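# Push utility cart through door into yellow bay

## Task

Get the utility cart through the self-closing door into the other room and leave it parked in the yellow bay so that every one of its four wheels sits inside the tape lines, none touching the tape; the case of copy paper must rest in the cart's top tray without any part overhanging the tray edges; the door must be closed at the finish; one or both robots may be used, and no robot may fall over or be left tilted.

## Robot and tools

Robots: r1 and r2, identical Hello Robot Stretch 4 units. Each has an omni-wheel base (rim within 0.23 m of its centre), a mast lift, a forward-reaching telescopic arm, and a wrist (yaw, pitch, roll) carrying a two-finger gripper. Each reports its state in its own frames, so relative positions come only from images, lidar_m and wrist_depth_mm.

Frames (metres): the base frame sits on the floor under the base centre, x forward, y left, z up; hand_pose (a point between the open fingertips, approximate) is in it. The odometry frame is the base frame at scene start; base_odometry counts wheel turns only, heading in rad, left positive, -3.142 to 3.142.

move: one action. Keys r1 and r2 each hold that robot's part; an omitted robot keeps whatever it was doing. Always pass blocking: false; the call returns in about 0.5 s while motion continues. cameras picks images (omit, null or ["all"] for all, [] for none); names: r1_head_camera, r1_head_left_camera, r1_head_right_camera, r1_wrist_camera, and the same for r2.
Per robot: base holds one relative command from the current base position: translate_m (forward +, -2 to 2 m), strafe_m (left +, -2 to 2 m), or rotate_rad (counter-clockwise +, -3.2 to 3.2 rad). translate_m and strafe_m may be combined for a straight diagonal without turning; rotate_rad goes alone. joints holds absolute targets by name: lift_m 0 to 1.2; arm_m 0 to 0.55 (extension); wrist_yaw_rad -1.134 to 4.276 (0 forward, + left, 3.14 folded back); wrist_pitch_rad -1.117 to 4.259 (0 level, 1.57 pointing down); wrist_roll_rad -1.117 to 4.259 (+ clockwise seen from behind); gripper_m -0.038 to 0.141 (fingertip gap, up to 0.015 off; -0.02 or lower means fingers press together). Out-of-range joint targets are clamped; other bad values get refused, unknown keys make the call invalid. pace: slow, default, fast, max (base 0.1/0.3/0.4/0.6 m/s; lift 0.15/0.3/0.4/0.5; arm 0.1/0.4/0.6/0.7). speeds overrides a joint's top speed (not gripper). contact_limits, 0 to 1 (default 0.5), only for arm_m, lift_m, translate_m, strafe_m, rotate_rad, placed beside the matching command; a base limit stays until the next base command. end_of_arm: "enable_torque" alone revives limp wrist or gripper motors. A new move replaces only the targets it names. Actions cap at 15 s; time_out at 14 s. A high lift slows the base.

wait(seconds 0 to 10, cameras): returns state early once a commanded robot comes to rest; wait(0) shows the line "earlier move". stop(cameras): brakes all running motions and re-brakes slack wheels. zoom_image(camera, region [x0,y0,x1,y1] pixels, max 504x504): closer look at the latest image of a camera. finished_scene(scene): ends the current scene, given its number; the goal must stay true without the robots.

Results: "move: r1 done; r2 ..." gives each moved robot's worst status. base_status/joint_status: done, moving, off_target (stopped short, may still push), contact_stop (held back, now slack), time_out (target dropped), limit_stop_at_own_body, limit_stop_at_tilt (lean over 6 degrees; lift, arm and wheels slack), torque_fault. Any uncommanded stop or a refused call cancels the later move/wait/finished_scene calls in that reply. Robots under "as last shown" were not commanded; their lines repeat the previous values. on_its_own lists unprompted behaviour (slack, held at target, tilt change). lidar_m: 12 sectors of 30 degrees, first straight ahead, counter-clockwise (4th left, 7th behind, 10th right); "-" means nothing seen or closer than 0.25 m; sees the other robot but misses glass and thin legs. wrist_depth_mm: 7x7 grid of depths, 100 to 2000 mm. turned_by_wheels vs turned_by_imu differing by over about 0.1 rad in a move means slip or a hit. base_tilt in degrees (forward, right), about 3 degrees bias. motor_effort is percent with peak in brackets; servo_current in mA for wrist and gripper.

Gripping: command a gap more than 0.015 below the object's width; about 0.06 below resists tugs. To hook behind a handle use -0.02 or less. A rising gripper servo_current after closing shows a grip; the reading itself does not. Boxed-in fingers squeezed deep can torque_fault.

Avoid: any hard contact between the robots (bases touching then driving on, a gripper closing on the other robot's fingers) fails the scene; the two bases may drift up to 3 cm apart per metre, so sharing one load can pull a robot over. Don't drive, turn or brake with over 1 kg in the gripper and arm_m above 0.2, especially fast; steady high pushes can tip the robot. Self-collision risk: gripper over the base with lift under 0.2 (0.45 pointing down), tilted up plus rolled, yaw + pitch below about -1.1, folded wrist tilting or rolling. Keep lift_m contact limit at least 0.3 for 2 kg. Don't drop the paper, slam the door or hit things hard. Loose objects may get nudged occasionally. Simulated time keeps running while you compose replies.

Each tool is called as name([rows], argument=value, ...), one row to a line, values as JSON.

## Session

move(blocking=false)

Scene clock: 0.00 s.
r1.base_odometry: x=+0.000 y=+0.000 heading=+0.000
r1.turned_by_wheels: +0.000
r1.turned_by_imu: +0.000
r1.base_tilt: forward=-1.6 right=+1.3
r1.lidar_m: 0.96 1.73 2.02 2.40 3.92 1.60 0.85 0.77 0.78 0.89 0.77 0.78
r1.base_status: not commanded
r1.joint_positions: lift_m=+0.124 arm_m=+0.000 wrist_yaw_rad=+3.194 wrist_pitch_rad=+0.002 wrist_roll_rad=+0.000 gripper_m=+0.056
r1.joint_status: not commanded
r1.measured_speeds: all 0
r1.motor_effort: lift_m=+19 arm_m=-4 wheel_0=-2 wheel_1=+1 wheel_2=+0
r1.servo_current: wrist_yaw_rad=59 wrist_pitch_rad=46 wrist_roll_rad=46 gripper_m=39
r1.hand_pose: x=-0.1216 y=+0.0722 z=+0.3019 quat_wxyz=(-0.026, -0.001, +0.000, +1.000) (m; r1's base frame)
r1.wrist_depth_mm: - 135 - - - - - / - 123 135 - - - - / - 121 191 - - - - / 110 136 194 - - - - / 137 - - - 1618 - - / 226 - 190 1098 188 1160 1118 / 224 163 750 798 768 768 759
r2.base_odometry: x=+0.000 y=+0.000 heading=+0.000
r2.turned_by_wheels: +0.000
r2.turned_by_imu: +0.000
r2.base_tilt: forward=-0.6 right=+0.1
r2.lidar_m: 1.29 1.32 1.58 2.33 2.36 2.78 1.41 1.41 2.77 2.39 2.42 1.48
r2.base_status: not commanded
r2.joint_positions: lift_m=+0.200 arm_m=+0.000 wrist_yaw_rad=+3.211 wrist_pitch_rad=+0.001 wrist_roll_rad=+0.000 gripper_m=+0.056
r2.joint_status: not commanded
r2.measured_speeds: all 0
r2.motor_effort: lift_m=+18 arm_m=-4 wheel_0=-1 wheel_1=+1 wheel_2=+1
r2.servo_current: wrist_yaw_rad=46 wrist_pitch_rad=39 wrist_roll_rad=52 gripper_m=52
r2.hand_pose: x=-0.1229 y=+0.0671 z=+0.3779 quat_wxyz=(-0.035, -0.001, +0.000, +0.999) (m; r2's base frame)
r2.wrist_depth_mm: - - 137 - - - - / - - 137 - - - - / - 109 138 - - - - / - 140 175 - - - - / 214 - - - - - - / 213 1281 196 1255 190 1336 1182 / 208 243 866 - - 854 878
pictures: r1_head_camera, r1_head_left_camera, r1_head_right_camera, r1_wrist_camera, r2_head_camera, r2_head_left_camera, r2_head_right_camera, r2_wrist_camera
Images, in order (width x height): r1_head_camera 420x560, r1_head_left_camera 420x672, r1_head_right_camera 420x672, r1_wrist_camera 616x392, r2_head_camera 420x560, r2_head_left_camera 420x672, r2_head_right_camera 420x672, r2_wrist_camera 616x392.

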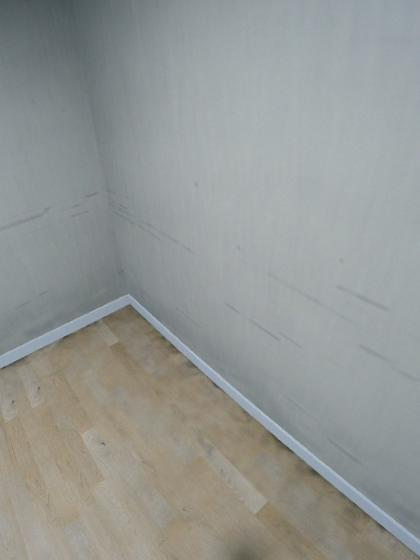

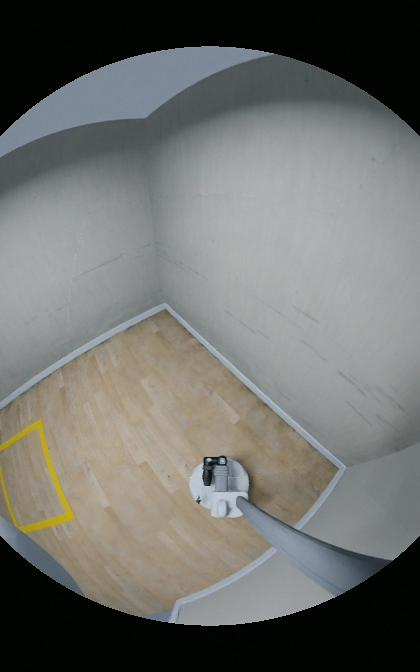

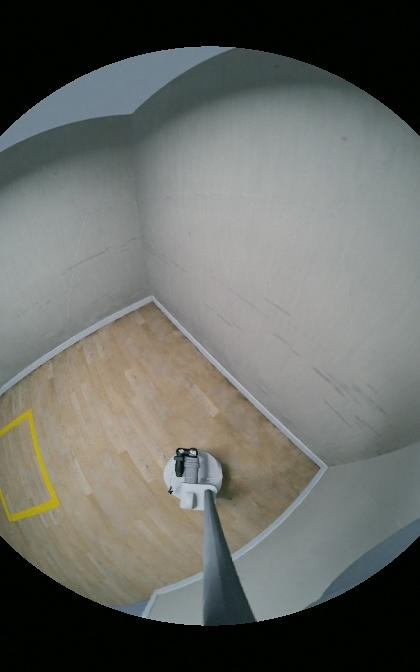

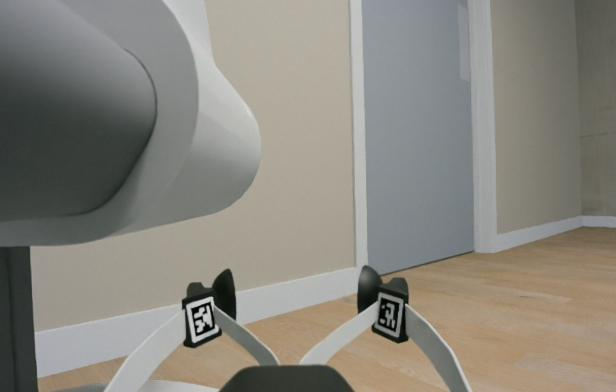

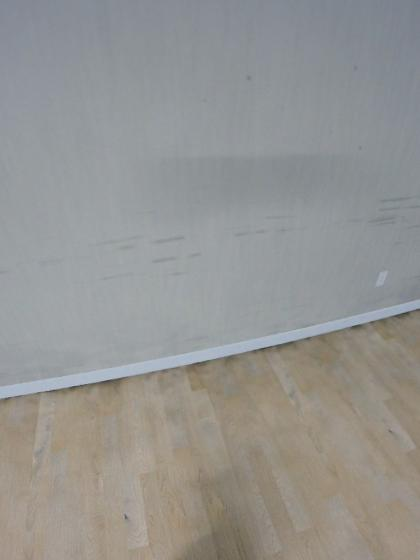

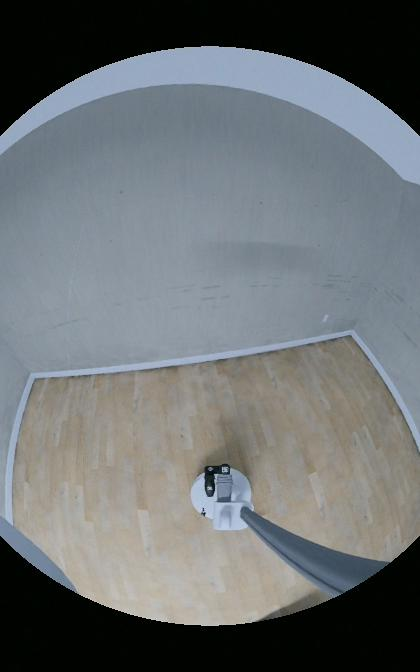

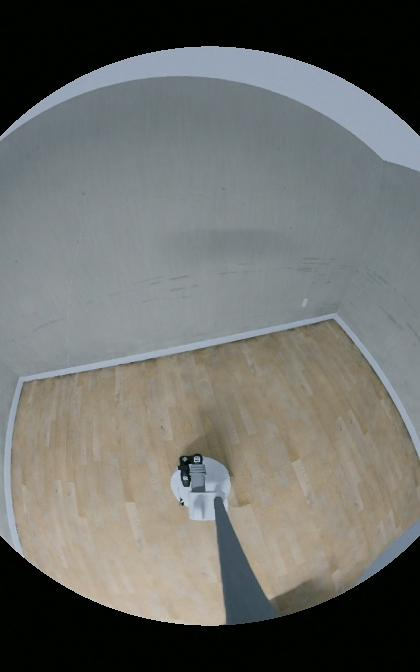

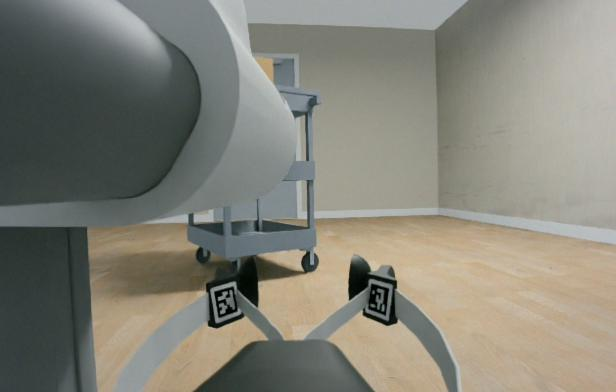

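move(r1={"base":{"rotate_rad":2.5},"joints":{"lift_m":0.69,"wrist_yaw_rad":0}}, r2={"base":{"rotate_rad":3.14},"joints":{"lift_m":0.94,"wrist_yaw_rad":0}}, blocking=false, cameras=[])

wait(seconds=4, cameras=[])

wait(seconds=1, cameras=["r1_head_camera","r1_head_left_camera","r2_head_camera","r2_head_left_camera"])

Scene clock: 12.53 s.
move: r1 moving; r2 moving
r1.base_odometry: x=+0.000 y=+0.000 heading=+0.253
r1.turned_by_wheels: +0.253
r1.turned_by_imu: +0.253
r1.base_tilt: forward=-1.6 right=+1.3
r1.lidar_m: 1.15 2.01 2.11 2.98 2.65 1.07 0.80 0.74 0.81 0.80 0.72 0.82
r1.base_status: rotate_rad moving
r1.joint_positions: lift_m=+0.162 arm_m=+0.000 wrist_yaw_rad=+2.607 wrist_pitch_rad=+0.002 wrist_roll_rad=+0.000 gripper_m=+0.056
r1.joint_status: lift_m moving; wrist_yaw_rad moving
r1.measured_speeds: translate_m=+0.000 strafe_m=+0.000 rotate_rad=+0.974 lift_m=+0.146 arm_m=+0.000 wrist_yaw_rad=-1.820 wrist_pitch_rad=+0.000 wrist_roll_rad=+0.000
r1.motor_effort: lift_m=+24(27) arm_m=-2(4) wheel_0=-7(9) wheel_1=-6(7) wheel_2=-6(7)
r1.servo_current: wrist_yaw_rad=85(130) wrist_pitch_rad=39(52) wrist_roll_rad=33(65) gripper_m=39(46)
r1.hand_pose: x=-0.0327 y=+0.2221 z=+0.3395 quat_wxyz=(+0.264, -0.001, +0.000, +0.965) (m; r1's base frame)
r1.wrist_depth_mm: - - 1336 - - - - / - - 1366 - - - - / - - 1397 - - - - / - - 1366 - - - - / - - 1308 - - - - / - - 190 1281 188 1229 1229 / - 820 831 866 854 820 866
r2.base_odometry: x=+0.000 y=+0.000 heading=+0.252
r2.turned_by_wheels: +0.252
r2.turned_by_imu: +0.245
r2.base_tilt: forward=-0.7 right=+0.0
r2.lidar_m: 1.29 1.38 1.94 2.33 2.46 3.37 1.44 3.35 2.49 2.40 1.84 1.36
r2.base_status: rotate_rad moving
r2.joint_positions: lift_m=+0.238 arm_m=+0.000 wrist_yaw_rad=+2.649 wrist_pitch_rad=+0.001 wrist_roll_rad=+0.000 gripper_m=+0.056
r2.joint_status: lift_m moving; wrist_yaw_rad moving
r2.measured_speeds: translate_m=+0.002 strafe_m=+0.000 rotate_rad=+0.977 lift_m=+0.146 arm_m=+0.000 wrist_yaw_rad=-1.743 wrist_pitch_rad=+0.000 wrist_roll_rad=+0.000
r2.motor_effort: lift_m=+23(25) arm_m=-4(4) wheel_0=-4(9) wheel_1=-10(10) wheel_2=-10(11)
r2.servo_current: wrist_yaw_rad=130(130) wrist_pitch_rad=46(46) wrist_roll_rad=52(65) gripper_m=46(52)
r2.hand_pose: x=-0.0417 y=+0.2135 z=+0.4157 quat_wxyz=(+0.244, -0.001, +0.000, +0.970) (m; r2's base frame)
r2.wrist_depth_mm: - - - - - - - / 1576 1661 - - - - - / 228 - - - - - - / - - - - - - - / - 1921 - - - - - / 1430 1366 196 1430 190 1464 1281 / 1008 931 1008 - - 960 931
pictures: none
No camera images: "cameras" was empty.

Scene clock: 15.20 s.
earlier move: r1 done; r2 moving
r1.base_odometry: x=+0.000 y=+0.000 heading=+2.500
r1.turned_by_wheels: +2.247
r1.turned_by_imu: +2.259
r1.base_tilt: forward=-1.6 right=+1.3
r1.lidar_m: 2.03 0.94 0.75 0.75 0.85 0.77 0.77 0.88 1.40 2.01 2.26 3.57
r1.base_status: done
r1.joint_positions: lift_m=+0.690 arm_m=+0.000 wrist_yaw_rad=+0.003 wrist_pitch_rad=+0.002 wrist_roll_rad=+0.000 gripper_m=+0.056
r1.joint_status: all done
r1.measured_speeds: all 0
r1.motor_effort: lift_m=+24(28) arm_m=-3(4) wheel_0=-3(10) wheel_1=-1(9) wheel_2=+0(8)
r1.servo_current: wrist_yaw_rad=39(137) wrist_pitch_rad=33(52) wrist_roll_rad=39(65) gripper_m=39(52)
r1.hand_pose: x=+0.4595 y=-0.0867 z=+0.8672 quat_wxyz=(+1.000, +0.000, +0.001, +0.001) (m; r1's base frame)
r1.wrist_depth_mm: - - - - - - - / - - - - - - - / - - - - - - - / 904 - - - - - - / 917 - - - - - - / 904 - 192 - 188 - - / - 140 1921 153 - 1983 -
r2.base_odometry: x=+0.000 y=+0.000 heading=+3.139
r2.turned_by_wheels: +2.887
r2.turned_by_imu: +2.810
r2.base_tilt: forward=-0.7 right=+0.1
r2.lidar_m: 1.41 1.41 2.77 2.38 2.42 1.56 1.31 1.28 1.57 2.33 2.34 2.74
r2.base_status: done
r2.joint_positions: lift_m=+0.927 arm_m=+0.000 wrist_yaw_rad=+0.003 wrist_pitch_rad=+0.001 wrist_roll_rad=+0.000 gripper_m=+0.056
r2.joint_status: lift_m moving; wrist_yaw_rad moving
r2.measured_speeds: translate_m=+0.000 strafe_m=+0.000 rotate_rad=+0.000 lift_m=+0.094 arm_m=+0.000 wrist_yaw_rad=+0.000 wrist_pitch_rad=+0.000 wrist_roll_rad=+0.000
r2.motor_effort: lift_m=+21(26) arm_m=-4(4) wheel_0=-3(11) wheel_1=-3(10) wheel_2=-6(13)
r2.servo_current: wrist_yaw_rad=46(130) wrist_pitch_rad=39(46) wrist_roll_rad=46(65) gripper_m=52(59)
r2.hand_pose: x=+0.4596 y=-0.0866 z=+1.1045 quat_wxyz=(+1.000, +0.000, +0.001, +0.001) (m; r2's base frame)
r2.wrist_depth_mm: - - - - - - - / - - - - - - - / - - - - - - - / - - - - - - - / - - 1464 - - - - / - - 190 - 190 - - / - 1499 - - - - -
wait: 2.67 of 4 s (r1 has come to rest)
pictures: none
No camera images: "cameras" was empty.

Scene clock: 15.77 s.
earlier move: r2 done
r1.base_odometry: x=+0.000 y=+0.000 heading=+2.500
r1.turned_by_wheels: +0.000
r1.turned_by_imu: +0.000
r1.base_tilt: forward=-1.6 right=+1.3
r1.lidar_m: 2.01 0.94 0.76 0.74 0.85 0.78 0.77 0.86 1.41 2.03 2.27 3.53
r1.base_status: done
r1.joint_positions: lift_m=+0.690 arm_m=+0.000 wrist_yaw_rad=+0.003 wrist_pitch_rad=+0.002 wrist_roll_rad=+0.000 gripper_m=+0.056
r1.joint_status: all done
r1.measured_speeds: all 0
r1.motor_effort: lift_m=+24(28) arm_m=-4(4) wheel_0=-3(10) wheel_1=+0(9) wheel_2=+0(8)
r1.servo_current: wrist_yaw_rad=46(137) wrist_pitch_rad=46(52) wrist_roll_rad=59(65) gripper_m=39(52)
r1.hand_pose: x=+0.4595 y=-0.0867 z=+0.8672 quat_wxyz=(+1.000, +0.000, +0.001, +0.001) (m; r1's base frame)
r1.wrist_depth_mm: - - - - - - - / - - - - - - - / - - - - - - - / 904 - - - - - - / 904 - - - - - - / 891 - 191 - 187 - - / - 140 1921 153 - 1921 -
r2.base_odometry: x=+0.000 y=+0.000 heading=+3.139
r2.turned_by_wheels: +0.000
r2.turned_by_imu: +0.000
r2.base_tilt: forward=-0.7 right=+0.0
r2.lidar_m: 1.43 1.41 2.79 2.39 2.40 1.54 1.32 1.32 1.56 2.32 2.33 2.73
r2.base_status: done
r2.joint_positions: lift_m=+0.940 arm_m=+0.000 wrist_yaw_rad=+0.003 wrist_pitch_rad=+0.001 wrist_roll_rad=+0.000 gripper_m=+0.056
r2.joint_status: all done
r2.measured_speeds: all 0
r2.motor_effort: lift_m=+21(26) arm_m=-4(4) wheel_0=-4(11) wheel_1=-3(10) wheel_2=-6(13)
r2.servo_current: wrist_yaw_rad=46(130) wrist_pitch_rad=33(46) wrist_roll_rad=46(65) gripper_m=39(59)
r2.hand_pose: x=+0.4596 y=-0.0866 z=+1.1176 quat_wxyz=(+1.000, +0.000, +0.001, +0.001) (m; r2's base frame)
r2.wrist_depth_mm: - - - - - - - / - - - - - - - / - - - - - - - / - - - - - - - / - - 1464 - - - - / - - 193 - 189 - - / - 1537 - - - - -
wait: 0.57 of 1 s (r2 has come to rest)
pictures: r1_head_camera, r1_head_left_camera, r2_head_camera, r2_head_left_camera
Images, in order (width x height): r1_head_camera 420x560, r1_head_left_camera 420x672, r2_head_camera 420x560, r2_head_left_camera 420x672.

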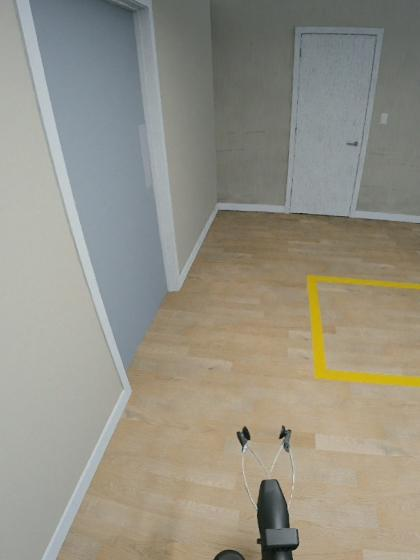

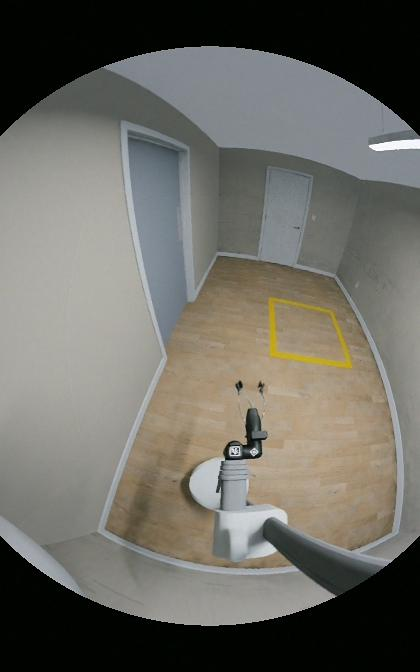

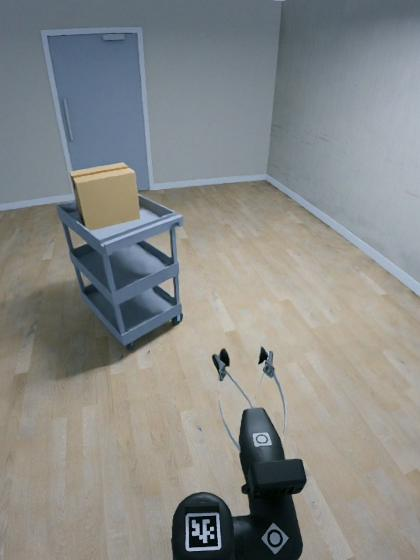

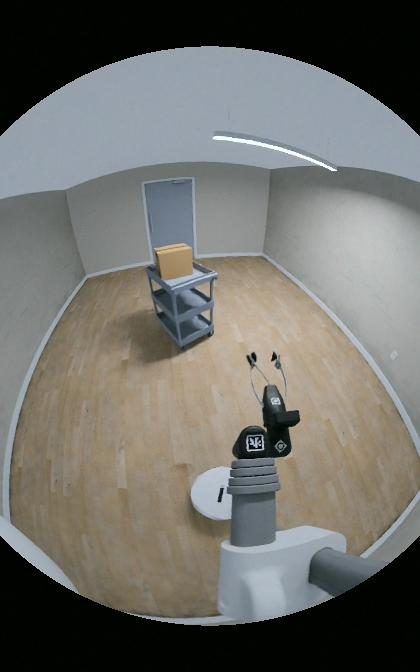

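zoom_image(camera="r2_head_camera", region=[20, 10, 220, 360])

Scaled by 1.440 from the camera's 420x560 image, which has a finer 1200x1600 frame.

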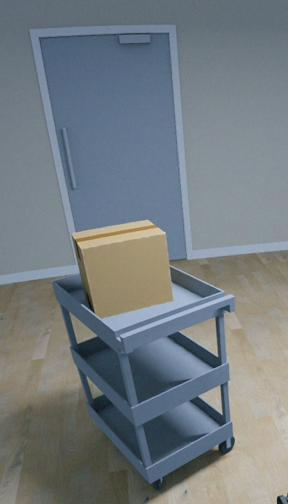

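move(r1={"base":{"rotate_rad":1.39},"joints":{"wrist_roll_rad":1.57,"gripper_m":0.1}}, r2={"base":{"rotate_rad":0.25}}, blocking=false, cameras=[])

wait(seconds=1, cameras=[])

wait(seconds=1, cameras=["r1_head_camera","r2_head_camera"])

Scene clock: 93.63 s.
move: r1 moving; r2 moving
r1.base_odometry: x=+0.000 y=+0.000 heading=+2.753
r1.turned_by_wheels: +0.253
r1.turned_by_imu: +0.254
r1.base_tilt: forward=-1.6 right=+1.2
r1.lidar_m: 1.24 0.82 0.73 0.77 0.81 0.76 0.78 1.03 2.05 2.08 2.67 3.92
r1.base_status: rotate_rad moving
r1.joint_positions: lift_m=+0.690 arm_m=+0.000 wrist_yaw_rad=+0.002 wrist_pitch_rad=+0.002 wrist_roll_rad=+0.582 gripper_m=+0.075
r1.joint_status: wrist_roll_rad moving; gripper_m moving
r1.measured_speeds: translate_m=+0.001 strafe_m=+0.000 rotate_rad=+0.980 lift_m=+0.000 arm_m=+0.000 wrist_yaw_rad=+0.000 wrist_pitch_rad=+0.000 wrist_roll_rad=+1.820
r1.motor_effort: lift_m=+24(24) arm_m=-3(4) wheel_0=-8(10) wheel_1=-7(8) wheel_2=-6(8)
r1.servo_current: wrist_yaw_rad=46(59) wrist_pitch_rad=39(52) wrist_roll_rad=85(130) gripper_m=98(98)
r1.hand_pose: x=+0.4595 y=-0.0868 z=+0.8672 quat_wxyz=(+0.958, +0.287, +0.001, +0.001) (m; r1's base frame)
r1.wrist_depth_mm: - - - - - - - / - - - - - - - / 976 - - - - - - / - - - - - - - / - 976 - - - - 1863 / - 960 191 - 190 1808 1464 / - 145 - 138 1863 1430 1281
r2.base_odometry: x=+0.000 y=+0.000 heading=-2.948
r2.turned_by_wheels: +0.196
r2.turned_by_imu: +0.191
r2.base_tilt: forward=-0.7 right=+0.1
r2.lidar_m: 1.39 3.64 2.53 2.37 1.99 1.40 1.31 1.35 1.76 2.34 2.40 3.12
r2.base_status: rotate_rad moving
r2.joint_positions: lift_m=+0.940 arm_m=+0.000 wrist_yaw_rad=+0.003 wrist_pitch_rad=+0.001 wrist_roll_rad=+0.000 gripper_m=+0.056
r2.joint_status: not commanded
r2.measured_speeds: translate_m=-0.001 strafe_m=+0.000 rotate_rad=+0.471 lift_m=+0.000 arm_m=+0.000 wrist_yaw_rad=+0.000 wrist_pitch_rad=+0.000 wrist_roll_rad=+0.000
r2.motor_effort: lift_m=+21(21) arm_m=-4(4) wheel_0=-6(10) wheel_1=-4(10) wheel_2=-4(10)
r2.servo_current: wrist_yaw_rad=46(52) wrist_pitch_rad=39(46) wrist_roll_rad=46(59) gripper_m=46(52)
r2.hand_pose: x=+0.4596 y=-0.0867 z=+1.1176 quat_wxyz=(+1.000, +0.000, +0.001, +0.001) (m; r2's base frame)
r2.wrist_depth_mm: - - - - - - - / - - - - - - - / - - - - - - - / - - - - - - - / - - 1576 1537 - - - / - - 193 1397 190 - - / - - - - - - -
pictures: none
No camera images: "cameras" was empty.

Scene clock: 94.17 s.
earlier move: r1 moving; r2 done
r1.base_odometry: x=+0.000 y=+0.000 heading=-2.790
r1.turned_by_wheels: +0.740
r1.turned_by_imu: +0.744
r1.base_tilt: forward=-1.6 right=+1.3
r1.lidar_m: 0.77 0.75 0.82 0.78 0.77 0.84 1.28 2.03 2.22 3.30 2.19 0.97
r1.base_status: rotate_rad moving
r1.joint_positions: lift_m=+0.690 arm_m=+0.000 wrist_yaw_rad=+0.002 wrist_pitch_rad=+0.002 wrist_roll_rad=+1.497 gripper_m=+0.100
r1.joint_status: wrist_roll_rad moving; gripper_m moving
r1.measured_speeds: translate_m=+0.001 strafe_m=+0.001 rotate_rad=+1.291 lift_m=+0.000 arm_m=+0.000 wrist_yaw_rad=+0.000 wrist_pitch_rad=+0.000 wrist_roll_rad=+1.081
r1.motor_effort: lift_m=+24(24) arm_m=-4(4) wheel_0=-5(10) wheel_1=-2(8) wheel_2=-2(9)
r1.servo_current: wrist_yaw_rad=39(65) wrist_pitch_rad=39(52) wrist_roll_rad=78(130) gripper_m=46(98)
r1.hand_pose: x=+0.4595 y=-0.0868 z=+0.8672 quat_wxyz=(+0.733, +0.681, +0.002, +0.000) (m; r1's base frame)
r1.wrist_depth_mm: - - - - - - - / - - - - - - - / - - - - - - - / - - - - - - - / - - - - - - - / - 190 195 - 189 - - / - 144 - 141 - - -
r2.base_odometry: x=+0.000 y=+0.000 heading=-2.895
r2.turned_by_wheels: +0.053
r2.turned_by_imu: +0.052
r2.base_tilt: forward=-0.7 right=+0.1
r2.lidar_m: 1.38 3.46 2.51 2.39 1.87 1.39 1.29 1.38 1.88 2.33 2.42 3.32
r2.base_status: done
r2.joint_positions: lift_m=+0.940 arm_m=+0.000 wrist_yaw_rad=+0.003 wrist_pitch_rad=+0.001 wrist_roll_rad=+0.000 gripper_m=+0.056
r2.joint_status: not commanded
r2.measured_speeds: all 0
r2.motor_effort: lift_m=+21(21) arm_m=-4(4) wheel_0=-4(10) wheel_1=-3(10) wheel_2=-4(10)
r2.servo_current: wrist_yaw_rad=46(52) wrist_pitch_rad=46(46) wrist_roll_rad=46(59) gripper_m=46(59)
r2.hand_pose: x=+0.4596 y=-0.0867 z=+1.1176 quat_wxyz=(+1.000, +0.000, +0.001, +0.001) (m; r2's base frame)
r2.wrist_depth_mm: - - - - - - - / - - - - - - - / - - - - - - - / - - - - - - - / - - - 1464 - - - / - - 195 1308 190 - - / - - - - - - -
wait: 0.53 of 1 s (r2 has come to rest)
pictures: none
No camera images: "cameras" was empty.

Scene clock: 95.10 s.
earlier move: r1 done
r1.base_odometry: x=+0.000 y=+0.000 heading=-2.394
r1.turned_by_wheels: +0.396
r1.turned_by_imu: +0.399
r1.base_tilt: forward=-1.6 right=+1.3
r1.lidar_m: 0.74 0.80 0.80 0.76 0.81 1.11 2.03 2.12 2.86 3.22 1.11 0.77
r1.base_status: done
r1.joint_positions: lift_m=+0.690 arm_m=+0.000 wrist_yaw_rad=+0.002 wrist_pitch_rad=+0.002 wrist_roll_rad=+1.568 gripper_m=+0.100
r1.joint_status: all done
r1.measured_speeds: all 0
r1.motor_effort: lift_m=+24(24) arm_m=-4(4) wheel_0=-2(10) wheel_1=-2(8) wheel_2=-1(9)
r1.servo_current: wrist_yaw_rad=39(78) wrist_pitch_rad=39(52) wrist_roll_rad=59(130) gripper_m=46(98)
r1.hand_pose: x=+0.4595 y=-0.0868 z=+0.8672 quat_wxyz=(+0.708, +0.706, +0.002, +0.000) (m; r1's base frame)
r1.wrist_depth_mm: - - - - - - - / - - - - - - - / - - - - - - - / - - - - - - - / - - - - - - - / - 189 195 - 190 - - / - 143 - 141 - - -
r2.base_odometry: x=+0.000 y=+0.000 heading=-2.895
r2.turned_by_wheels: +0.000
r2.turned_by_imu: +0.000
r2.base_tilt: forward=-0.7 right=+0.1
r2.lidar_m: 1.36 3.43 2.50 2.39 1.88 1.38 1.31 1.36 1.85 2.34 2.42 3.31
r2.base_status: done
r2.joint_positions: lift_m=+0.940 arm_m=+0.000 wrist_yaw_rad=+0.003 wrist_pitch_rad=+0.001 wrist_roll_rad=+0.000 gripper_m=+0.056
r2.joint_status: not commanded
r2.measured_speeds: all 0
r2.motor_effort: lift_m=+21(21) arm_m=-4(4) wheel_0=-3(10) wheel_1=-3(10) wheel_2=-4(10)
r2.servo_current: wrist_yaw_rad=46(52) wrist_pitch_rad=39(46) wrist_roll_rad=33(59) gripper_m=46(59)
r2.hand_pose: x=+0.4596 y=-0.0867 z=+1.1176 quat_wxyz=(+1.000, +0.000, +0.001, +0.001) (m; r2's base frame)
r2.wrist_depth_mm: - - - - - - - / - - - - - - - / - - - - - - - / - - - - - - - / - - - 1499 - - - / - - 196 1336 190 - - / - - - - - - -
wait: 0.93 of 1 s (r1 has come to rest)
pictures: r1_head_camera, r2_head_camera
Images, in order (width x height): r1_head_camera 420x560, r2_head_camera 420x560.

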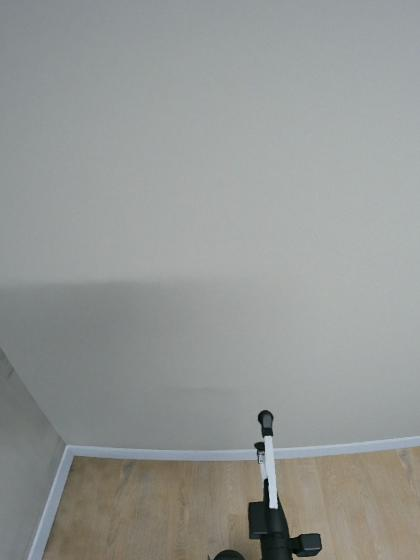

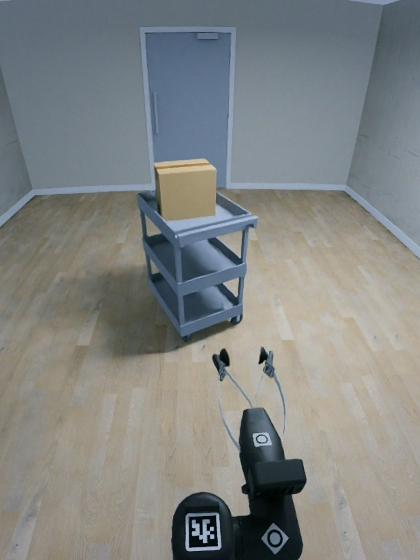

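move(r1={"base":{"strafe_m":-1.6}}, r2={"base":{"strafe_m":-0.7}}, blocking=false, cameras=[])

wait(seconds=3.5, cameras=["r2_head_camera","r2_head_left_camera"])

Scene clock: 103.97 s.
move: r1 moving; r2 moving
r1.base_odometry: x=-0.025 y=+0.027 heading=-2.394
r1.turned_by_wheels: +0.000
r1.turned_by_imu: +0.000
r1.base_tilt: forward=-1.6 right=+1.3
r1.lidar_m: 0.74 0.79 0.84 0.80 0.84 1.14 2.01 2.09 2.84 3.16 1.12 0.79
r1.base_status: strafe_m moving
r1.joint_positions: lift_m=+0.690 arm_m=+0.000 wrist_yaw_rad=+0.002 wrist_pitch_rad=+0.002 wrist_roll_rad=+1.568 gripper_m=+0.100
r1.joint_status: not commanded
r1.measured_speeds: translate_m=+0.000 strafe_m=-0.141 rotate_rad=-0.001 lift_m=+0.000 arm_m=+0.000 wrist_yaw_rad=+0.000 wrist_pitch_rad=+0.000 wrist_roll_rad=+0.000
r1.motor_effort: lift_m=+23(24) arm_m=-3(4) wheel_0=+8(12) wheel_1=-8(9) wheel_2=+0(2)
r1.servo_current: wrist_yaw_rad=52(59) wrist_pitch_rad=52(52) wrist_roll_rad=52(65) gripper_m=46(46)
r1.hand_pose: x=+0.4595 y=-0.0868 z=+0.8672 quat_wxyz=(+0.708, +0.706, +0.002, +0.000) (m; r1's base frame)
r1.wrist_depth_mm: - - - - - - - / - - - - - - - / - - - - - - - / - - - - - - - / - - - - - - - / - 190 196 - 190 - - / - 144 - 141 - - -
r2.base_odometry: x=-0.009 y=+0.035 heading=-2.895
r2.turned_by_wheels: +0.000
r2.turned_by_imu: +0.000
r2.base_tilt: forward=-0.7 right=+0.0
r2.lidar_m: 1.38 3.48 2.51 2.42 1.88 1.38 1.30 1.38 1.88 2.29 2.41 3.25
r2.base_status: strafe_m moving
r2.joint_positions: lift_m=+0.940 arm_m=+0.000 wrist_yaw_rad=+0.003 wrist_pitch_rad=+0.001 wrist_roll_rad=+0.000 gripper_m=+0.056
r2.joint_status: not commanded
r2.measured_speeds: translate_m=-0.001 strafe_m=-0.140 rotate_rad=+0.005 lift_m=+0.000 arm_m=+0.000 wrist_yaw_rad=+0.000 wrist_pitch_rad=+0.000 wrist_roll_rad=+0.000
r2.motor_effort: lift_m=+21(21) arm_m=-4(4) wheel_0=+9(11) wheel_1=-10(12) wheel_2=+1(3)
r2.servo_current: wrist_yaw_rad=46(52) wrist_pitch_rad=46(52) wrist_roll_rad=46(59) gripper_m=52(52)
r2.hand_pose: x=+0.4596 y=-0.0867 z=+1.1176 quat_wxyz=(+1.000, +0.000, +0.001, +0.001) (m; r2's base frame)
r2.wrist_depth_mm: - - - - - - - / - - - - - - - / - - - - - - - / - - - - - - - / - - - 1464 - - - / - - 195 1863 190 - - / - - - - - - -
pictures: none
No camera images: "cameras" was empty.

Scene clock: 107.13 s.
earlier move: r1 moving; r2 done
r1.base_odometry: x=-0.643 y=+0.693 heading=-2.394
r1.turned_by_wheels: +0.000
r1.turned_by_imu: -0.006
r1.base_tilt: forward=-1.6 right=+1.3
r1.lidar_m: 0.76 0.82 1.10 1.69 1.79 2.11 1.97 2.09 2.83 3.01 1.23 0.88
r1.base_status: strafe_m moving
r1.joint_positions: lift_m=+0.690 arm_m=+0.000 wrist_yaw_rad=+0.002 wrist_pitch_rad=+0.002 wrist_roll_rad=+1.568 gripper_m=+0.100
r1.joint_status: not commanded
r1.measured_speeds: translate_m=+0.000 strafe_m=-0.300 rotate_rad=+0.003 lift_m=+0.000 arm_m=+0.000 wrist_yaw_rad=+0.000 wrist_pitch_rad=+0.000 wrist_roll_rad=+0.000
r1.motor_effort: lift_m=+23(24) arm_m=-4(4) wheel_0=+6(12) wheel_1=-7(11) wheel_2=-1(2)
r1.servo_current: wrist_yaw_rad=26(65) wrist_pitch_rad=39(52) wrist_roll_rad=46(72) gripper_m=33(46)
r1.hand_pose: x=+0.4595 y=-0.0868 z=+0.8672 quat_wxyz=(+0.708, +0.706, +0.002, +0.000) (m; r1's base frame)
r1.wrist_depth_mm: - - - - - - - / - - - - - - - / - - - - - - - / - - - - - - - / - - - - - - - / - 189 195 - 189 - - / - 144 - 140 - - -
r2.base_odometry: x=-0.171 y=+0.679 heading=-2.895
r2.turned_by_wheels: +0.000
r2.turned_by_imu: -0.001
r2.base_tilt: forward=-0.7 right=+0.1
r2.lidar_m: 1.61 1.59 3.21 3.08 1.91 1.36 1.32 1.38 1.74 1.63 1.70 2.34
r2.base_status: done
r2.joint_positions: lift_m=+0.940 arm_m=+0.000 wrist_yaw_rad=+0.003 wrist_pitch_rad=+0.001 wrist_roll_rad=+0.000 gripper_m=+0.056
r2.joint_status: not commanded
r2.measured_speeds: all 0
r2.motor_effort: lift_m=+20(21) arm_m=-4(5) wheel_0=+2(13) wheel_1=-2(13) wheel_2=+0(3)
r2.servo_current: wrist_yaw_rad=39(65) wrist_pitch_rad=39(52) wrist_roll_rad=52(59) gripper_m=39(52)
r2.hand_pose: x=+0.4596 y=-0.0867 z=+1.1177 quat_wxyz=(+1.000, +0.000, +0.001, +0.001) (m; r2's base frame)
r2.wrist_depth_mm: - - - - - - - / - - - - - - - / - - - - - - - / - - - - - - - / - 1499 - - - - - / - 1863 192 - 190 - - / - 122 - - - - -
wait: 3.17 of 3.5 s (r2 has come to rest)
pictures: r2_head_camera, r2_head_left_camera
Images, in order (width x height): r2_head_camera 420x560, r2_head_left_camera 420x672.

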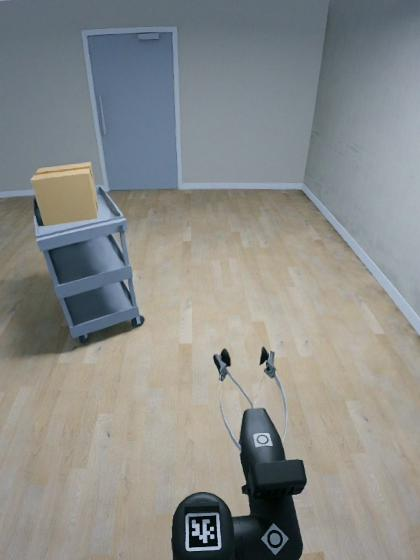

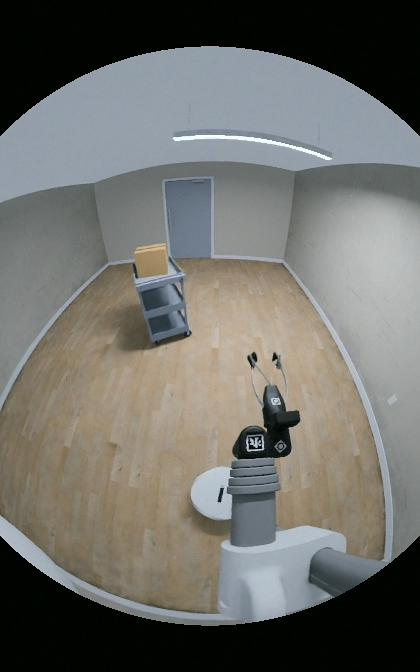

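move(r2={"base":{"translate_m":2.0},"pace":"fast"}, blocking=false, cameras=[])

wait(seconds=4, cameras=[])

wait(seconds=4, cameras=["r1_head_camera","r2_head_camera","r2_head_left_camera"])

Scene clock: 112.80 s.
earlier move: r1 done
move: r2 moving
r1.base_odometry: x=-1.088 y=+1.173 heading=-2.394
r1.turned_by_wheels: +0.000
r1.turned_by_imu: -0.005
r1.base_tilt: forward=-1.6 right=+1.3
r1.lidar_m: 0.86 0.88 1.11 2.37 2.44 2.07 1.98 2.09 2.44 2.36 1.14 0.89
r1.base_status: done
r1.joint_positions: lift_m=+0.690 arm_m=+0.000 wrist_yaw_rad=+0.002 wrist_pitch_rad=+0.002 wrist_roll_rad=+1.568 gripper_m=+0.100
r1.joint_status: not commanded
r1.measured_speeds: all 0
r1.motor_effort: lift_m=+24(24) arm_m=-4(4) wheel_0=+1(1) wheel_1=-1(1) wheel_2=-1(1)
r1.servo_current: wrist_yaw_rad=46(59) wrist_pitch_rad=46(46) wrist_roll_rad=52(72) gripper_m=46(46)
r1.hand_pose: x=+0.4595 y=-0.0868 z=+0.8672 quat_wxyz=(+0.708, +0.706, +0.002, +0.000) (m; r1's base frame)
r1.wrist_depth_mm: 654 654 661 - - - - / 647 647 668 - - - - / - - - - - - - / - - - - - - - / - - - - - - - / - 190 195 - 189 - - / - 144 - 141 - - -
r2.base_odometry: x=-0.209 y=+0.669 heading=-2.895
r2.turned_by_wheels: +0.000
r2.turned_by_imu: +0.001
r2.base_tilt: forward=-0.7 right=+0.1
r2.lidar_m: 1.60 1.52 3.21 3.07 1.97 1.44 1.34 1.42 1.72 1.64 1.72 2.36
r2.base_status: translate_m moving
r2.joint_positions: lift_m=+0.940 arm_m=+0.000 wrist_yaw_rad=+0.003 wrist_pitch_rad=+0.001 wrist_roll_rad=+0.000 gripper_m=+0.056
r2.joint_status: not commanded
r2.measured_speeds: translate_m=+0.152 strafe_m=+0.001 rotate_rad=-0.003 lift_m=+0.000 arm_m=+0.000 wrist_yaw_rad=+0.000 wrist_pitch_rad=+0.000 wrist_roll_rad=+0.000
r2.motor_effort: lift_m=+20(21) arm_m=-4(4) wheel_0=+8(10) wheel_1=+9(9) wheel_2=-13(15)
r2.servo_current: wrist_yaw_rad=59(59) wrist_pitch_rad=39(46) wrist_roll_rad=39(52) gripper_m=46(52)
r2.hand_pose: x=+0.4596 y=-0.0867 z=+1.1177 quat_wxyz=(+1.000, +0.000, +0.001, +0.001) (m; r2's base frame)
r2.wrist_depth_mm: - - - - - - - / - - - - - - - / - - - - - - - / - - - - - - - / - 1499 - - - - - / - 1921 192 - 190 - - / - 122 - - - - -
pictures: none
No camera images: "cameras" was empty.

Scene clock: 116.80 s.
earlier move: r2 moving
r1.base_odometry: x=-1.088 y=+1.173 heading=-2.394
r1.turned_by_wheels: +0.000
r1.turned_by_imu: +0.000
r1.base_tilt: forward=-1.6 right=+1.3
r1.lidar_m: 0.86 0.88 1.10 2.35 2.45 2.10 1.98 2.07 2.45 2.32 1.17 0.89
r1.base_status: done
r1.joint_positions: lift_m=+0.690 arm_m=+0.000 wrist_yaw_rad=+0.002 wrist_pitch_rad=+0.002 wrist_roll_rad=+1.568 gripper_m=+0.100
r1.joint_status: not commanded
r1.measured_speeds: all 0
r1.motor_effort: lift_m=+23(24) arm_m=-4(4) wheel_0=+1(2) wheel_1=-1(1) wheel_2=-1(1)
r1.servo_current: wrist_yaw_rad=46(72) wrist_pitch_rad=46(52) wrist_roll_rad=65(78) gripper_m=39(52)
r1.hand_pose: x=+0.4595 y=-0.0868 z=+0.8672 quat_wxyz=(+0.708, +0.706, +0.002, +0.000) (m; r1's base frame)
r1.wrist_depth_mm: 661 661 654 - - - - / 654 661 661 - - - - / - - - - - - - / - - - - - - - / - - - - - - - / - 190 196 - 190 - - / - 144 - 141 - - -
r2.base_odometry: x=-1.602 y=+0.318 heading=-2.895
r2.turned_by_wheels: +0.000
r2.turned_by_imu: +0.001
r2.base_tilt: forward=-0.7 right=+0.1
r2.lidar_m: 3.01 0.84 0.37 0.40 3.23 2.90 2.78 2.33 1.70 1.62 1.71 2.34
r2.base_status: translate_m moving
r2.joint_positions: lift_m=+0.940 arm_m=+0.000 wrist_yaw_rad=+0.003 wrist_pitch_rad=+0.001 wrist_roll_rad=+0.000 gripper_m=+0.056
r2.joint_status: not commanded
r2.measured_speeds: translate_m=+0.378 strafe_m=+0.000 rotate_rad=+0.002 lift_m=+0.000 arm_m=+0.000 wrist_yaw_rad=+0.000 wrist_pitch_rad=+0.000 wrist_roll_rad=+0.000
r2.motor_effort: lift_m=+20(21) arm_m=-4(4) wheel_0=+7(11) wheel_1=+6(9) wheel_2=-9(16)
r2.servo_current: wrist_yaw_rad=46(65) wrist_pitch_rad=39(52) wrist_roll_rad=39(59) gripper_m=46(59)
r2.hand_pose: x=+0.4596 y=-0.0867 z=+1.1177 quat_wxyz=(+1.000, +0.000, +0.001, +0.001) (m; r2's base frame)
r2.wrist_depth_mm: - - - - - - - / - - - - - - - / - - - - - - - / - - - - - - - / - - - - - - - / - - 196 - 192 - - / - - - - - - -
wait: 4.00 s; no rest
pictures: none
No camera images: "cameras" was empty.

Scene clock: 119.10 s.
earlier move: r2 done
r1.base_odometry: x=-1.088 y=+1.173 heading=-2.394
r1.turned_by_wheels: +0.000
r1.turned_by_imu: +0.000
r1.base_tilt: forward=-1.6 right=+1.3
r1.lidar_m: 0.86 0.90 1.10 2.36 2.43 2.09 1.99 2.06 2.43 2.33 1.14 0.91
r1.base_status: done
r1.joint_positions: lift_m=+0.690 arm_m=+0.000 wrist_yaw_rad=+0.002 wrist_pitch_rad=+0.002 wrist_roll_rad=+1.568 gripper_m=+0.100
r1.joint_status: not commanded
r1.measured_speeds: all 0
r1.motor_effort: lift_m=+24(24) arm_m=-3(4) wheel_0=+1(2) wheel_1=+0(1) wheel_2=-1(1)
r1.servo_current: wrist_yaw_rad=52(72) wrist_pitch_rad=46(52) wrist_roll_rad=39(78) gripper_m=39(52)
r1.hand_pose: x=+0.4595 y=-0.0868 z=+0.8672 quat_wxyz=(+0.708, +0.706, +0.002, +0.000) (m; r1's base frame)
r1.wrist_depth_mm: 654 661 661 - - - - / 654 647 661 - - - - / - - - - - - - / - - - - - - - / - - - - - - - / - 190 196 - 189 - - / - 143 - 141 - - -
r2.base_odometry: x=-2.110 y=+0.190 heading=-2.895
r2.turned_by_wheels: +0.000
r2.turned_by_imu: +0.001
r2.base_tilt: forward=-0.7 right=+0.1
r2.lidar_m: 2.49 2.62 0.64 0.51 0.49 0.54 3.36 2.34 1.71 1.64 1.70 2.34
r2.base_status: done
r2.joint_positions: lift_m=+0.940 arm_m=+0.000 wrist_yaw_rad=+0.003 wrist_pitch_rad=+0.001 wrist_roll_rad=+0.000 gripper_m=+0.056
r2.joint_status: not commanded
r2.measured_speeds: all 0
r2.motor_effort: lift_m=+20(21) arm_m=-4(4) wheel_0=+3(11) wheel_1=+3(9) wheel_2=-3(16)
r2.servo_current: wrist_yaw_rad=46(65) wrist_pitch_rad=39(52) wrist_roll_rad=33(65) gripper_m=46(59)
r2.hand_pose: x=+0.4596 y=-0.0867 z=+1.1177 quat_wxyz=(+1.000, +0.000, +0.001, +0.001) (m; r2's base frame)
r2.wrist_depth_mm: - - - - - - - / - - - - - - - / - - - - - - - / - - - - - - - / - - - - - - - / - - 196 - 191 - - / - - - - - - -
wait: 2.30 of 4 s (r2 has come to rest)
pictures: r1_head_camera, r2_head_camera, r2_head_left_camera
Images, in order (width x height): r1_head_camera 420x560, r2_head_camera 420x560, r2_head_left_camera 420x672.

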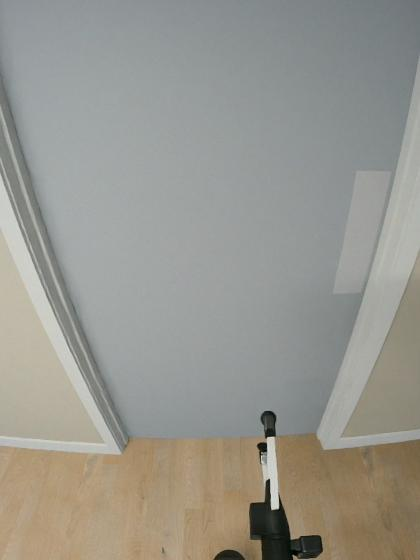

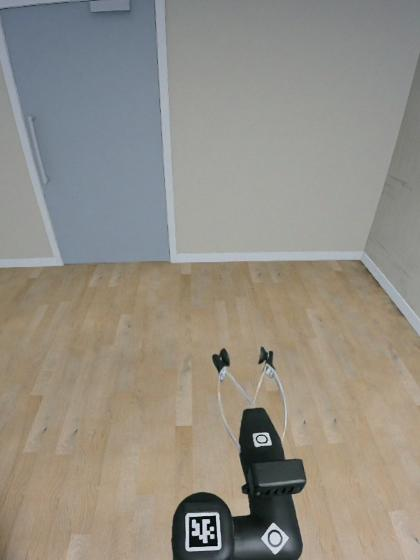

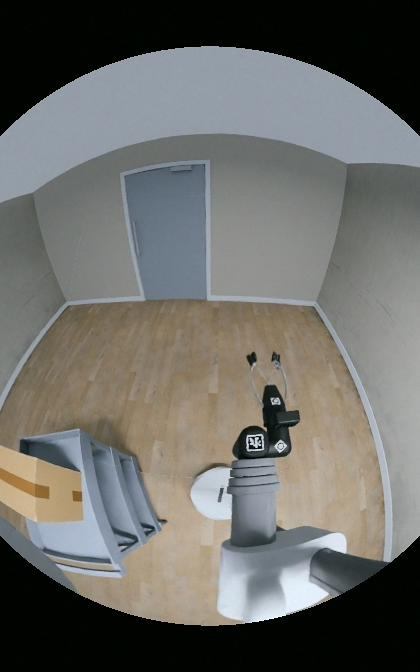

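move(r2={"base":{"translate_m":1.65},"joints":{"gripper_m":0.1},"pace":"fast"}, blocking=false, cameras=[])

wait(seconds=7, cameras=[])

move(r2={"base":{"strafe_m":1.42},"pace":"fast"}, blocking=false, cameras=[])

wait(seconds=7, cameras=["r2_head_camera","r2_wrist_camera"])

Scene clock: 128.93 s.
move: r2 moving
r1: as last shown
r1.lidar_m: 0.84 0.90 1.10 2.36 2.43 2.08 1.98 2.10 2.43 2.33 1.16 0.90
r1.motor_effort: lift_m=+24(24) arm_m=-4(4) wheel_0=+1(1) wheel_1=-1(1) wheel_2=-1(1)
r1.servo_current: wrist_yaw_rad=39(72) wrist_pitch_rad=39(46) wrist_roll_rad=59(65) gripper_m=39(46)
r1.wrist_depth_mm: 647 661 668 - - - - / 654 654 661 - - - - / - - - - - - - / - - - - - - - / - - - - - - - / - 190 195 - 189 - - / - 144 - 141 - - -
r2.base_odometry: x=-2.149 y=+0.181 heading=-2.895
r2.turned_by_wheels: +0.000
r2.turned_by_imu: +0.000
r2.base_tilt: forward=-0.7 right=+0.1
r2.lidar_m: 2.46 2.56 3.24 0.52 0.48 0.54 3.40 2.35 1.71 1.62 1.72 2.30
r2.base_status: translate_m moving
r2.joint_positions: lift_m=+0.940 arm_m=+0.000 wrist_yaw_rad=+0.003 wrist_pitch_rad=+0.001 wrist_roll_rad=+0.000 gripper_m=+0.075
r2.joint_status: gripper_m moving
r2.measured_speeds: translate_m=+0.152 strafe_m=-0.001 rotate_rad=-0.003 lift_m=+0.000 arm_m=+0.000 wrist_yaw_rad=+0.000 wrist_pitch_rad=+0.000 wrist_roll_rad=+0.000
r2.motor_effort: lift_m=+20(21) arm_m=-4(4) wheel_0=+7(12) wheel_1=+8(9) wheel_2=-14(14)
r2.servo_current: wrist_yaw_rad=46(52) wrist_pitch_rad=39(46) wrist_roll_rad=46(52) gripper_m=104(104)
r2.hand_pose: x=+0.4596 y=-0.0867 z=+1.1177 quat_wxyz=(+1.000, +0.000, +0.001, +0.001) (m; r2's base frame)
r2.wrist_depth_mm: - - - - - - - / - - - - - - - / - - - - - - - / - - - - - - - / - - - - - - - / - - 191 - 196 - - / - - - - - - -
pictures: none
No camera images: "cameras" was empty.

Scene clock: 134.30 s.
earlier move: r2 done
r1.base_odometry: x=-1.088 y=+1.173 heading=-2.394
r1.turned_by_wheels: +0.000
r1.turned_by_imu: +0.000
r1.base_tilt: forward=-1.6 right=+1.3
r1.lidar_m: 0.85 0.89 1.09 2.37 2.44 2.09 1.99 2.08 2.44 2.34 1.17 0.87
r1.base_status: not commanded
r1.joint_positions: lift_m=+0.690 arm_m=+0.000 wrist_yaw_rad=+0.002 wrist_pitch_rad=+0.002 wrist_roll_rad=+1.568 gripper_m=+0.100
r1.joint_status: not commanded
r1.measured_speeds: all 0
r1.motor_effort: lift_m=+24(24) arm_m=-4(4) wheel_0=+1(1) wheel_1=-1(1) wheel_2=-1(1)
r1.servo_current: wrist_yaw_rad=52(72) wrist_pitch_rad=52(52) wrist_roll_rad=52(65) gripper_m=46(52)
r1.hand_pose: x=+0.4595 y=-0.0868 z=+0.8672 quat_wxyz=(+0.708, +0.706, +0.002, +0.000) (m; r1's base frame)
r1.wrist_depth_mm: 654 654 668 - - - - / 661 654 654 - - - - / - - - - - - - / - - - - - - - / - - - - - - - / - 189 195 - 189 - - / - 144 - 141 - - -
r2.base_odometry: x=-3.710 y=-0.213 heading=-2.894
r2.turned_by_wheels: +0.000
r2.turned_by_imu: +0.002
r2.base_tilt: forward=-0.6 right=+0.1
r2.lidar_m: 0.85 0.86 1.25 3.12 3.24 1.59 1.86 2.33 1.71 1.61 1.24 0.88
r2.base_status: done
r2.joint_positions: lift_m=+0.940 arm_m=+0.000 wrist_yaw_rad=+0.003 wrist_pitch_rad=+0.001 wrist_roll_rad=+0.000 gripper_m=+0.100
r2.joint_status: all done
r2.measured_speeds: all 0
r2.motor_effort: lift_m=+20(21) arm_m=-4(4) wheel_0=+3(12) wheel_1=+2(9) wheel_2=-2(15)
r2.servo_current: wrist_yaw_rad=39(65) wrist_pitch_rad=39(52) wrist_roll_rad=39(65) gripper_m=52(104)
r2.hand_pose: x=+0.4596 y=-0.0867 z=+1.1177 quat_wxyz=(+1.000, +0.000, +0.001, +0.001) (m; r2's base frame)
r2.wrist_depth_mm: - - - - - - - / - - - - - - - / - - - - - - - / - - - - - - - / - - - - - - - / - - 189 - 185 - - / - - - - - - -
wait: 5.37 of 7 s (r2 has come to rest)
pictures: none
No camera images: "cameras" was empty.

Scene clock: 134.80 s.
move: r2 moving
r1: as last shown
r1.base_tilt: forward=-1.6 right=+1.2
r1.lidar_m: 0.85 0.89 1.11 2.34 2.44 2.08 1.99 2.10 2.46 2.35 1.15 0.90
r1.motor_effort: lift_m=+23(24) arm_m=-4(4) wheel_0=+1(1) wheel_1=-1(1) wheel_2=-1(1)
r1.servo_current: wrist_yaw_rad=39(52) wrist_pitch_rad=39(52) wrist_roll_rad=33(59) gripper_m=39(46)
r1.wrist_depth_mm: 661 661 647 - - - - / 654 661 654 - - - - / - - - - - - - / - - - - - - - / - - - - - - - / - 190 195 - 189 - - / - 143 - 141 - - -
r2.base_odometry: x=-3.699 y=-0.257 heading=-2.894
r2.turned_by_wheels: +0.000
r2.turned_by_imu: +0.000
r2.base_tilt: forward=-0.6 right=+0.1
r2.lidar_m: 0.85 0.89 1.23 3.07 3.18 1.58 1.81 2.40 1.75 1.66 1.27 0.91
r2.base_status: strafe_m moving
r2.joint_positions: lift_m=+0.940 arm_m=+0.000 wrist_yaw_rad=+0.003 wrist_pitch_rad=+0.001 wrist_roll_rad=+0.000 gripper_m=+0.100
r2.joint_status: not commanded
r2.measured_speeds: translate_m=+0.000 strafe_m=+0.176 rotate_rad=+0.000 lift_m=+0.000 arm_m=+0.000 wrist_yaw_rad=+0.000 wrist_pitch_rad=+0.000 wrist_roll_rad=+0.000
r2.motor_effort: lift_m=+20(21) arm_m=-4(4) wheel_0=-11(14) wheel_1=+12(13) wheel_2=+0(1)
r2.servo_current: wrist_yaw_rad=46(52) wrist_pitch_rad=39(46) wrist_roll_rad=46(52) gripper_m=46(52)
r2.hand_pose: x=+0.4595 y=-0.0867 z=+1.1177 quat_wxyz=(+1.000, +0.000, +0.001, +0.001) (m; r2's base frame)
r2.wrist_depth_mm: - - - - - - - / - - - - - - - / - - - - - - - / - - - - - - - / - - - - - - - / - 172 188 - 185 - - / - - - - - - -
pictures: none
No camera images: "cameras" was empty.

Scene clock: 139.40 s.
earlier move: r2 done
r1.base_odometry: x=-1.088 y=+1.173 heading=-2.394
r1.turned_by_wheels: +0.000
r1.turned_by_imu: +0.000
r1.base_tilt: forward=-1.5 right=+1.3
r1.lidar_m: 0.84 0.89 1.13 2.37 2.45 2.08 1.98 2.09 2.46 2.35 1.15 0.90
r1.base_status: not commanded
r1.joint_positions: lift_m=+0.690 arm_m=+0.000 wrist_yaw_rad=+0.002 wrist_pitch_rad=+0.002 wrist_roll_rad=+1.568 gripper_m=+0.100
r1.joint_status: not commanded
r1.measured_speeds: all 0
r1.motor_effort: lift_m=+24(24) arm_m=-4(4) wheel_0=+1(2) wheel_1=-1(1) wheel_2=-1(1)
r1.servo_current: wrist_yaw_rad=52(78) wrist_pitch_rad=39(52) wrist_roll_rad=46(72) gripper_m=46(52)
r1.hand_pose: x=+0.4595 y=-0.0868 z=+0.8672 quat_wxyz=(+0.708, +0.706, +0.002, +0.000) (m; r1's base frame)
r1.wrist_depth_mm: 654 654 654 - - - - / 661 654 661 - - - - / - - - - - - - / - - - - - - - / - - - - - - - / - 190 196 - 190 - - / - 144 - 141 - - -
r2.base_odometry: x=-3.363 y=-1.590 heading=-2.894
r2.turned_by_wheels: +0.000
r2.turned_by_imu: +0.001
r2.base_tilt: forward=-0.6 right=+0.1
r2.lidar_m: 0.85 0.91 1.24 1.69 1.77 2.45 1.65 1.61 3.15 3.04 1.24 0.80
r2.base_status: done
r2.joint_positions: lift_m=+0.940 arm_m=+0.000 wrist_yaw_rad=+0.003 wrist_pitch_rad=+0.001 wrist_roll_rad=+0.000 gripper_m=+0.100
r2.joint_status: not commanded
r2.measured_speeds: all 0
r2.motor_effort: lift_m=+20(21) arm_m=-4(4) wheel_0=+1(16) wheel_1=+0(13) wheel_2=+0(2)
r2.servo_current: wrist_yaw_rad=39(65) wrist_pitch_rad=46(46) wrist_roll_rad=46(65) gripper_m=52(59)
r2.hand_pose: x=+0.4595 y=-0.0867 z=+1.1177 quat_wxyz=(+1.000, +0.000, +0.001, +0.001) (m; r2's base frame)
r2.wrist_depth_mm: - - - - - - - / - - - - - - - / - - - - 544 - - / - - - - 634 - - / - - - - 554 - - / - - 188 - 195 - - / - - - - - - -
wait: 4.60 of 7 s (r2 has come to rest)
pictures: r2_head_camera, r2_wrist_camera
Images, in order (width x height): r2_head_camera 420x560, r2_wrist_camera 616x392.

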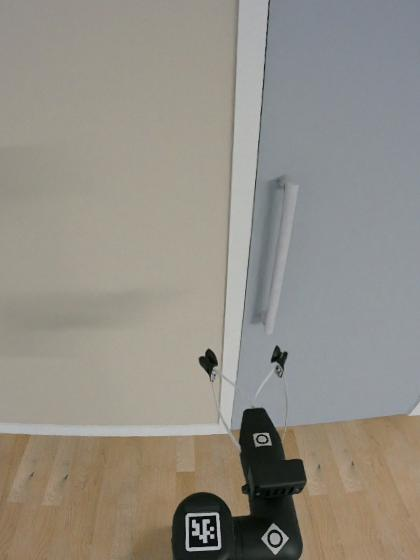

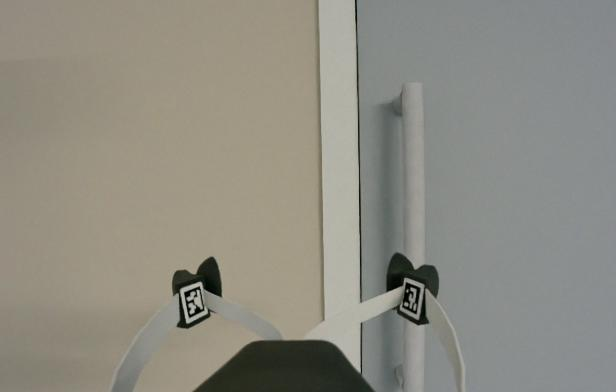

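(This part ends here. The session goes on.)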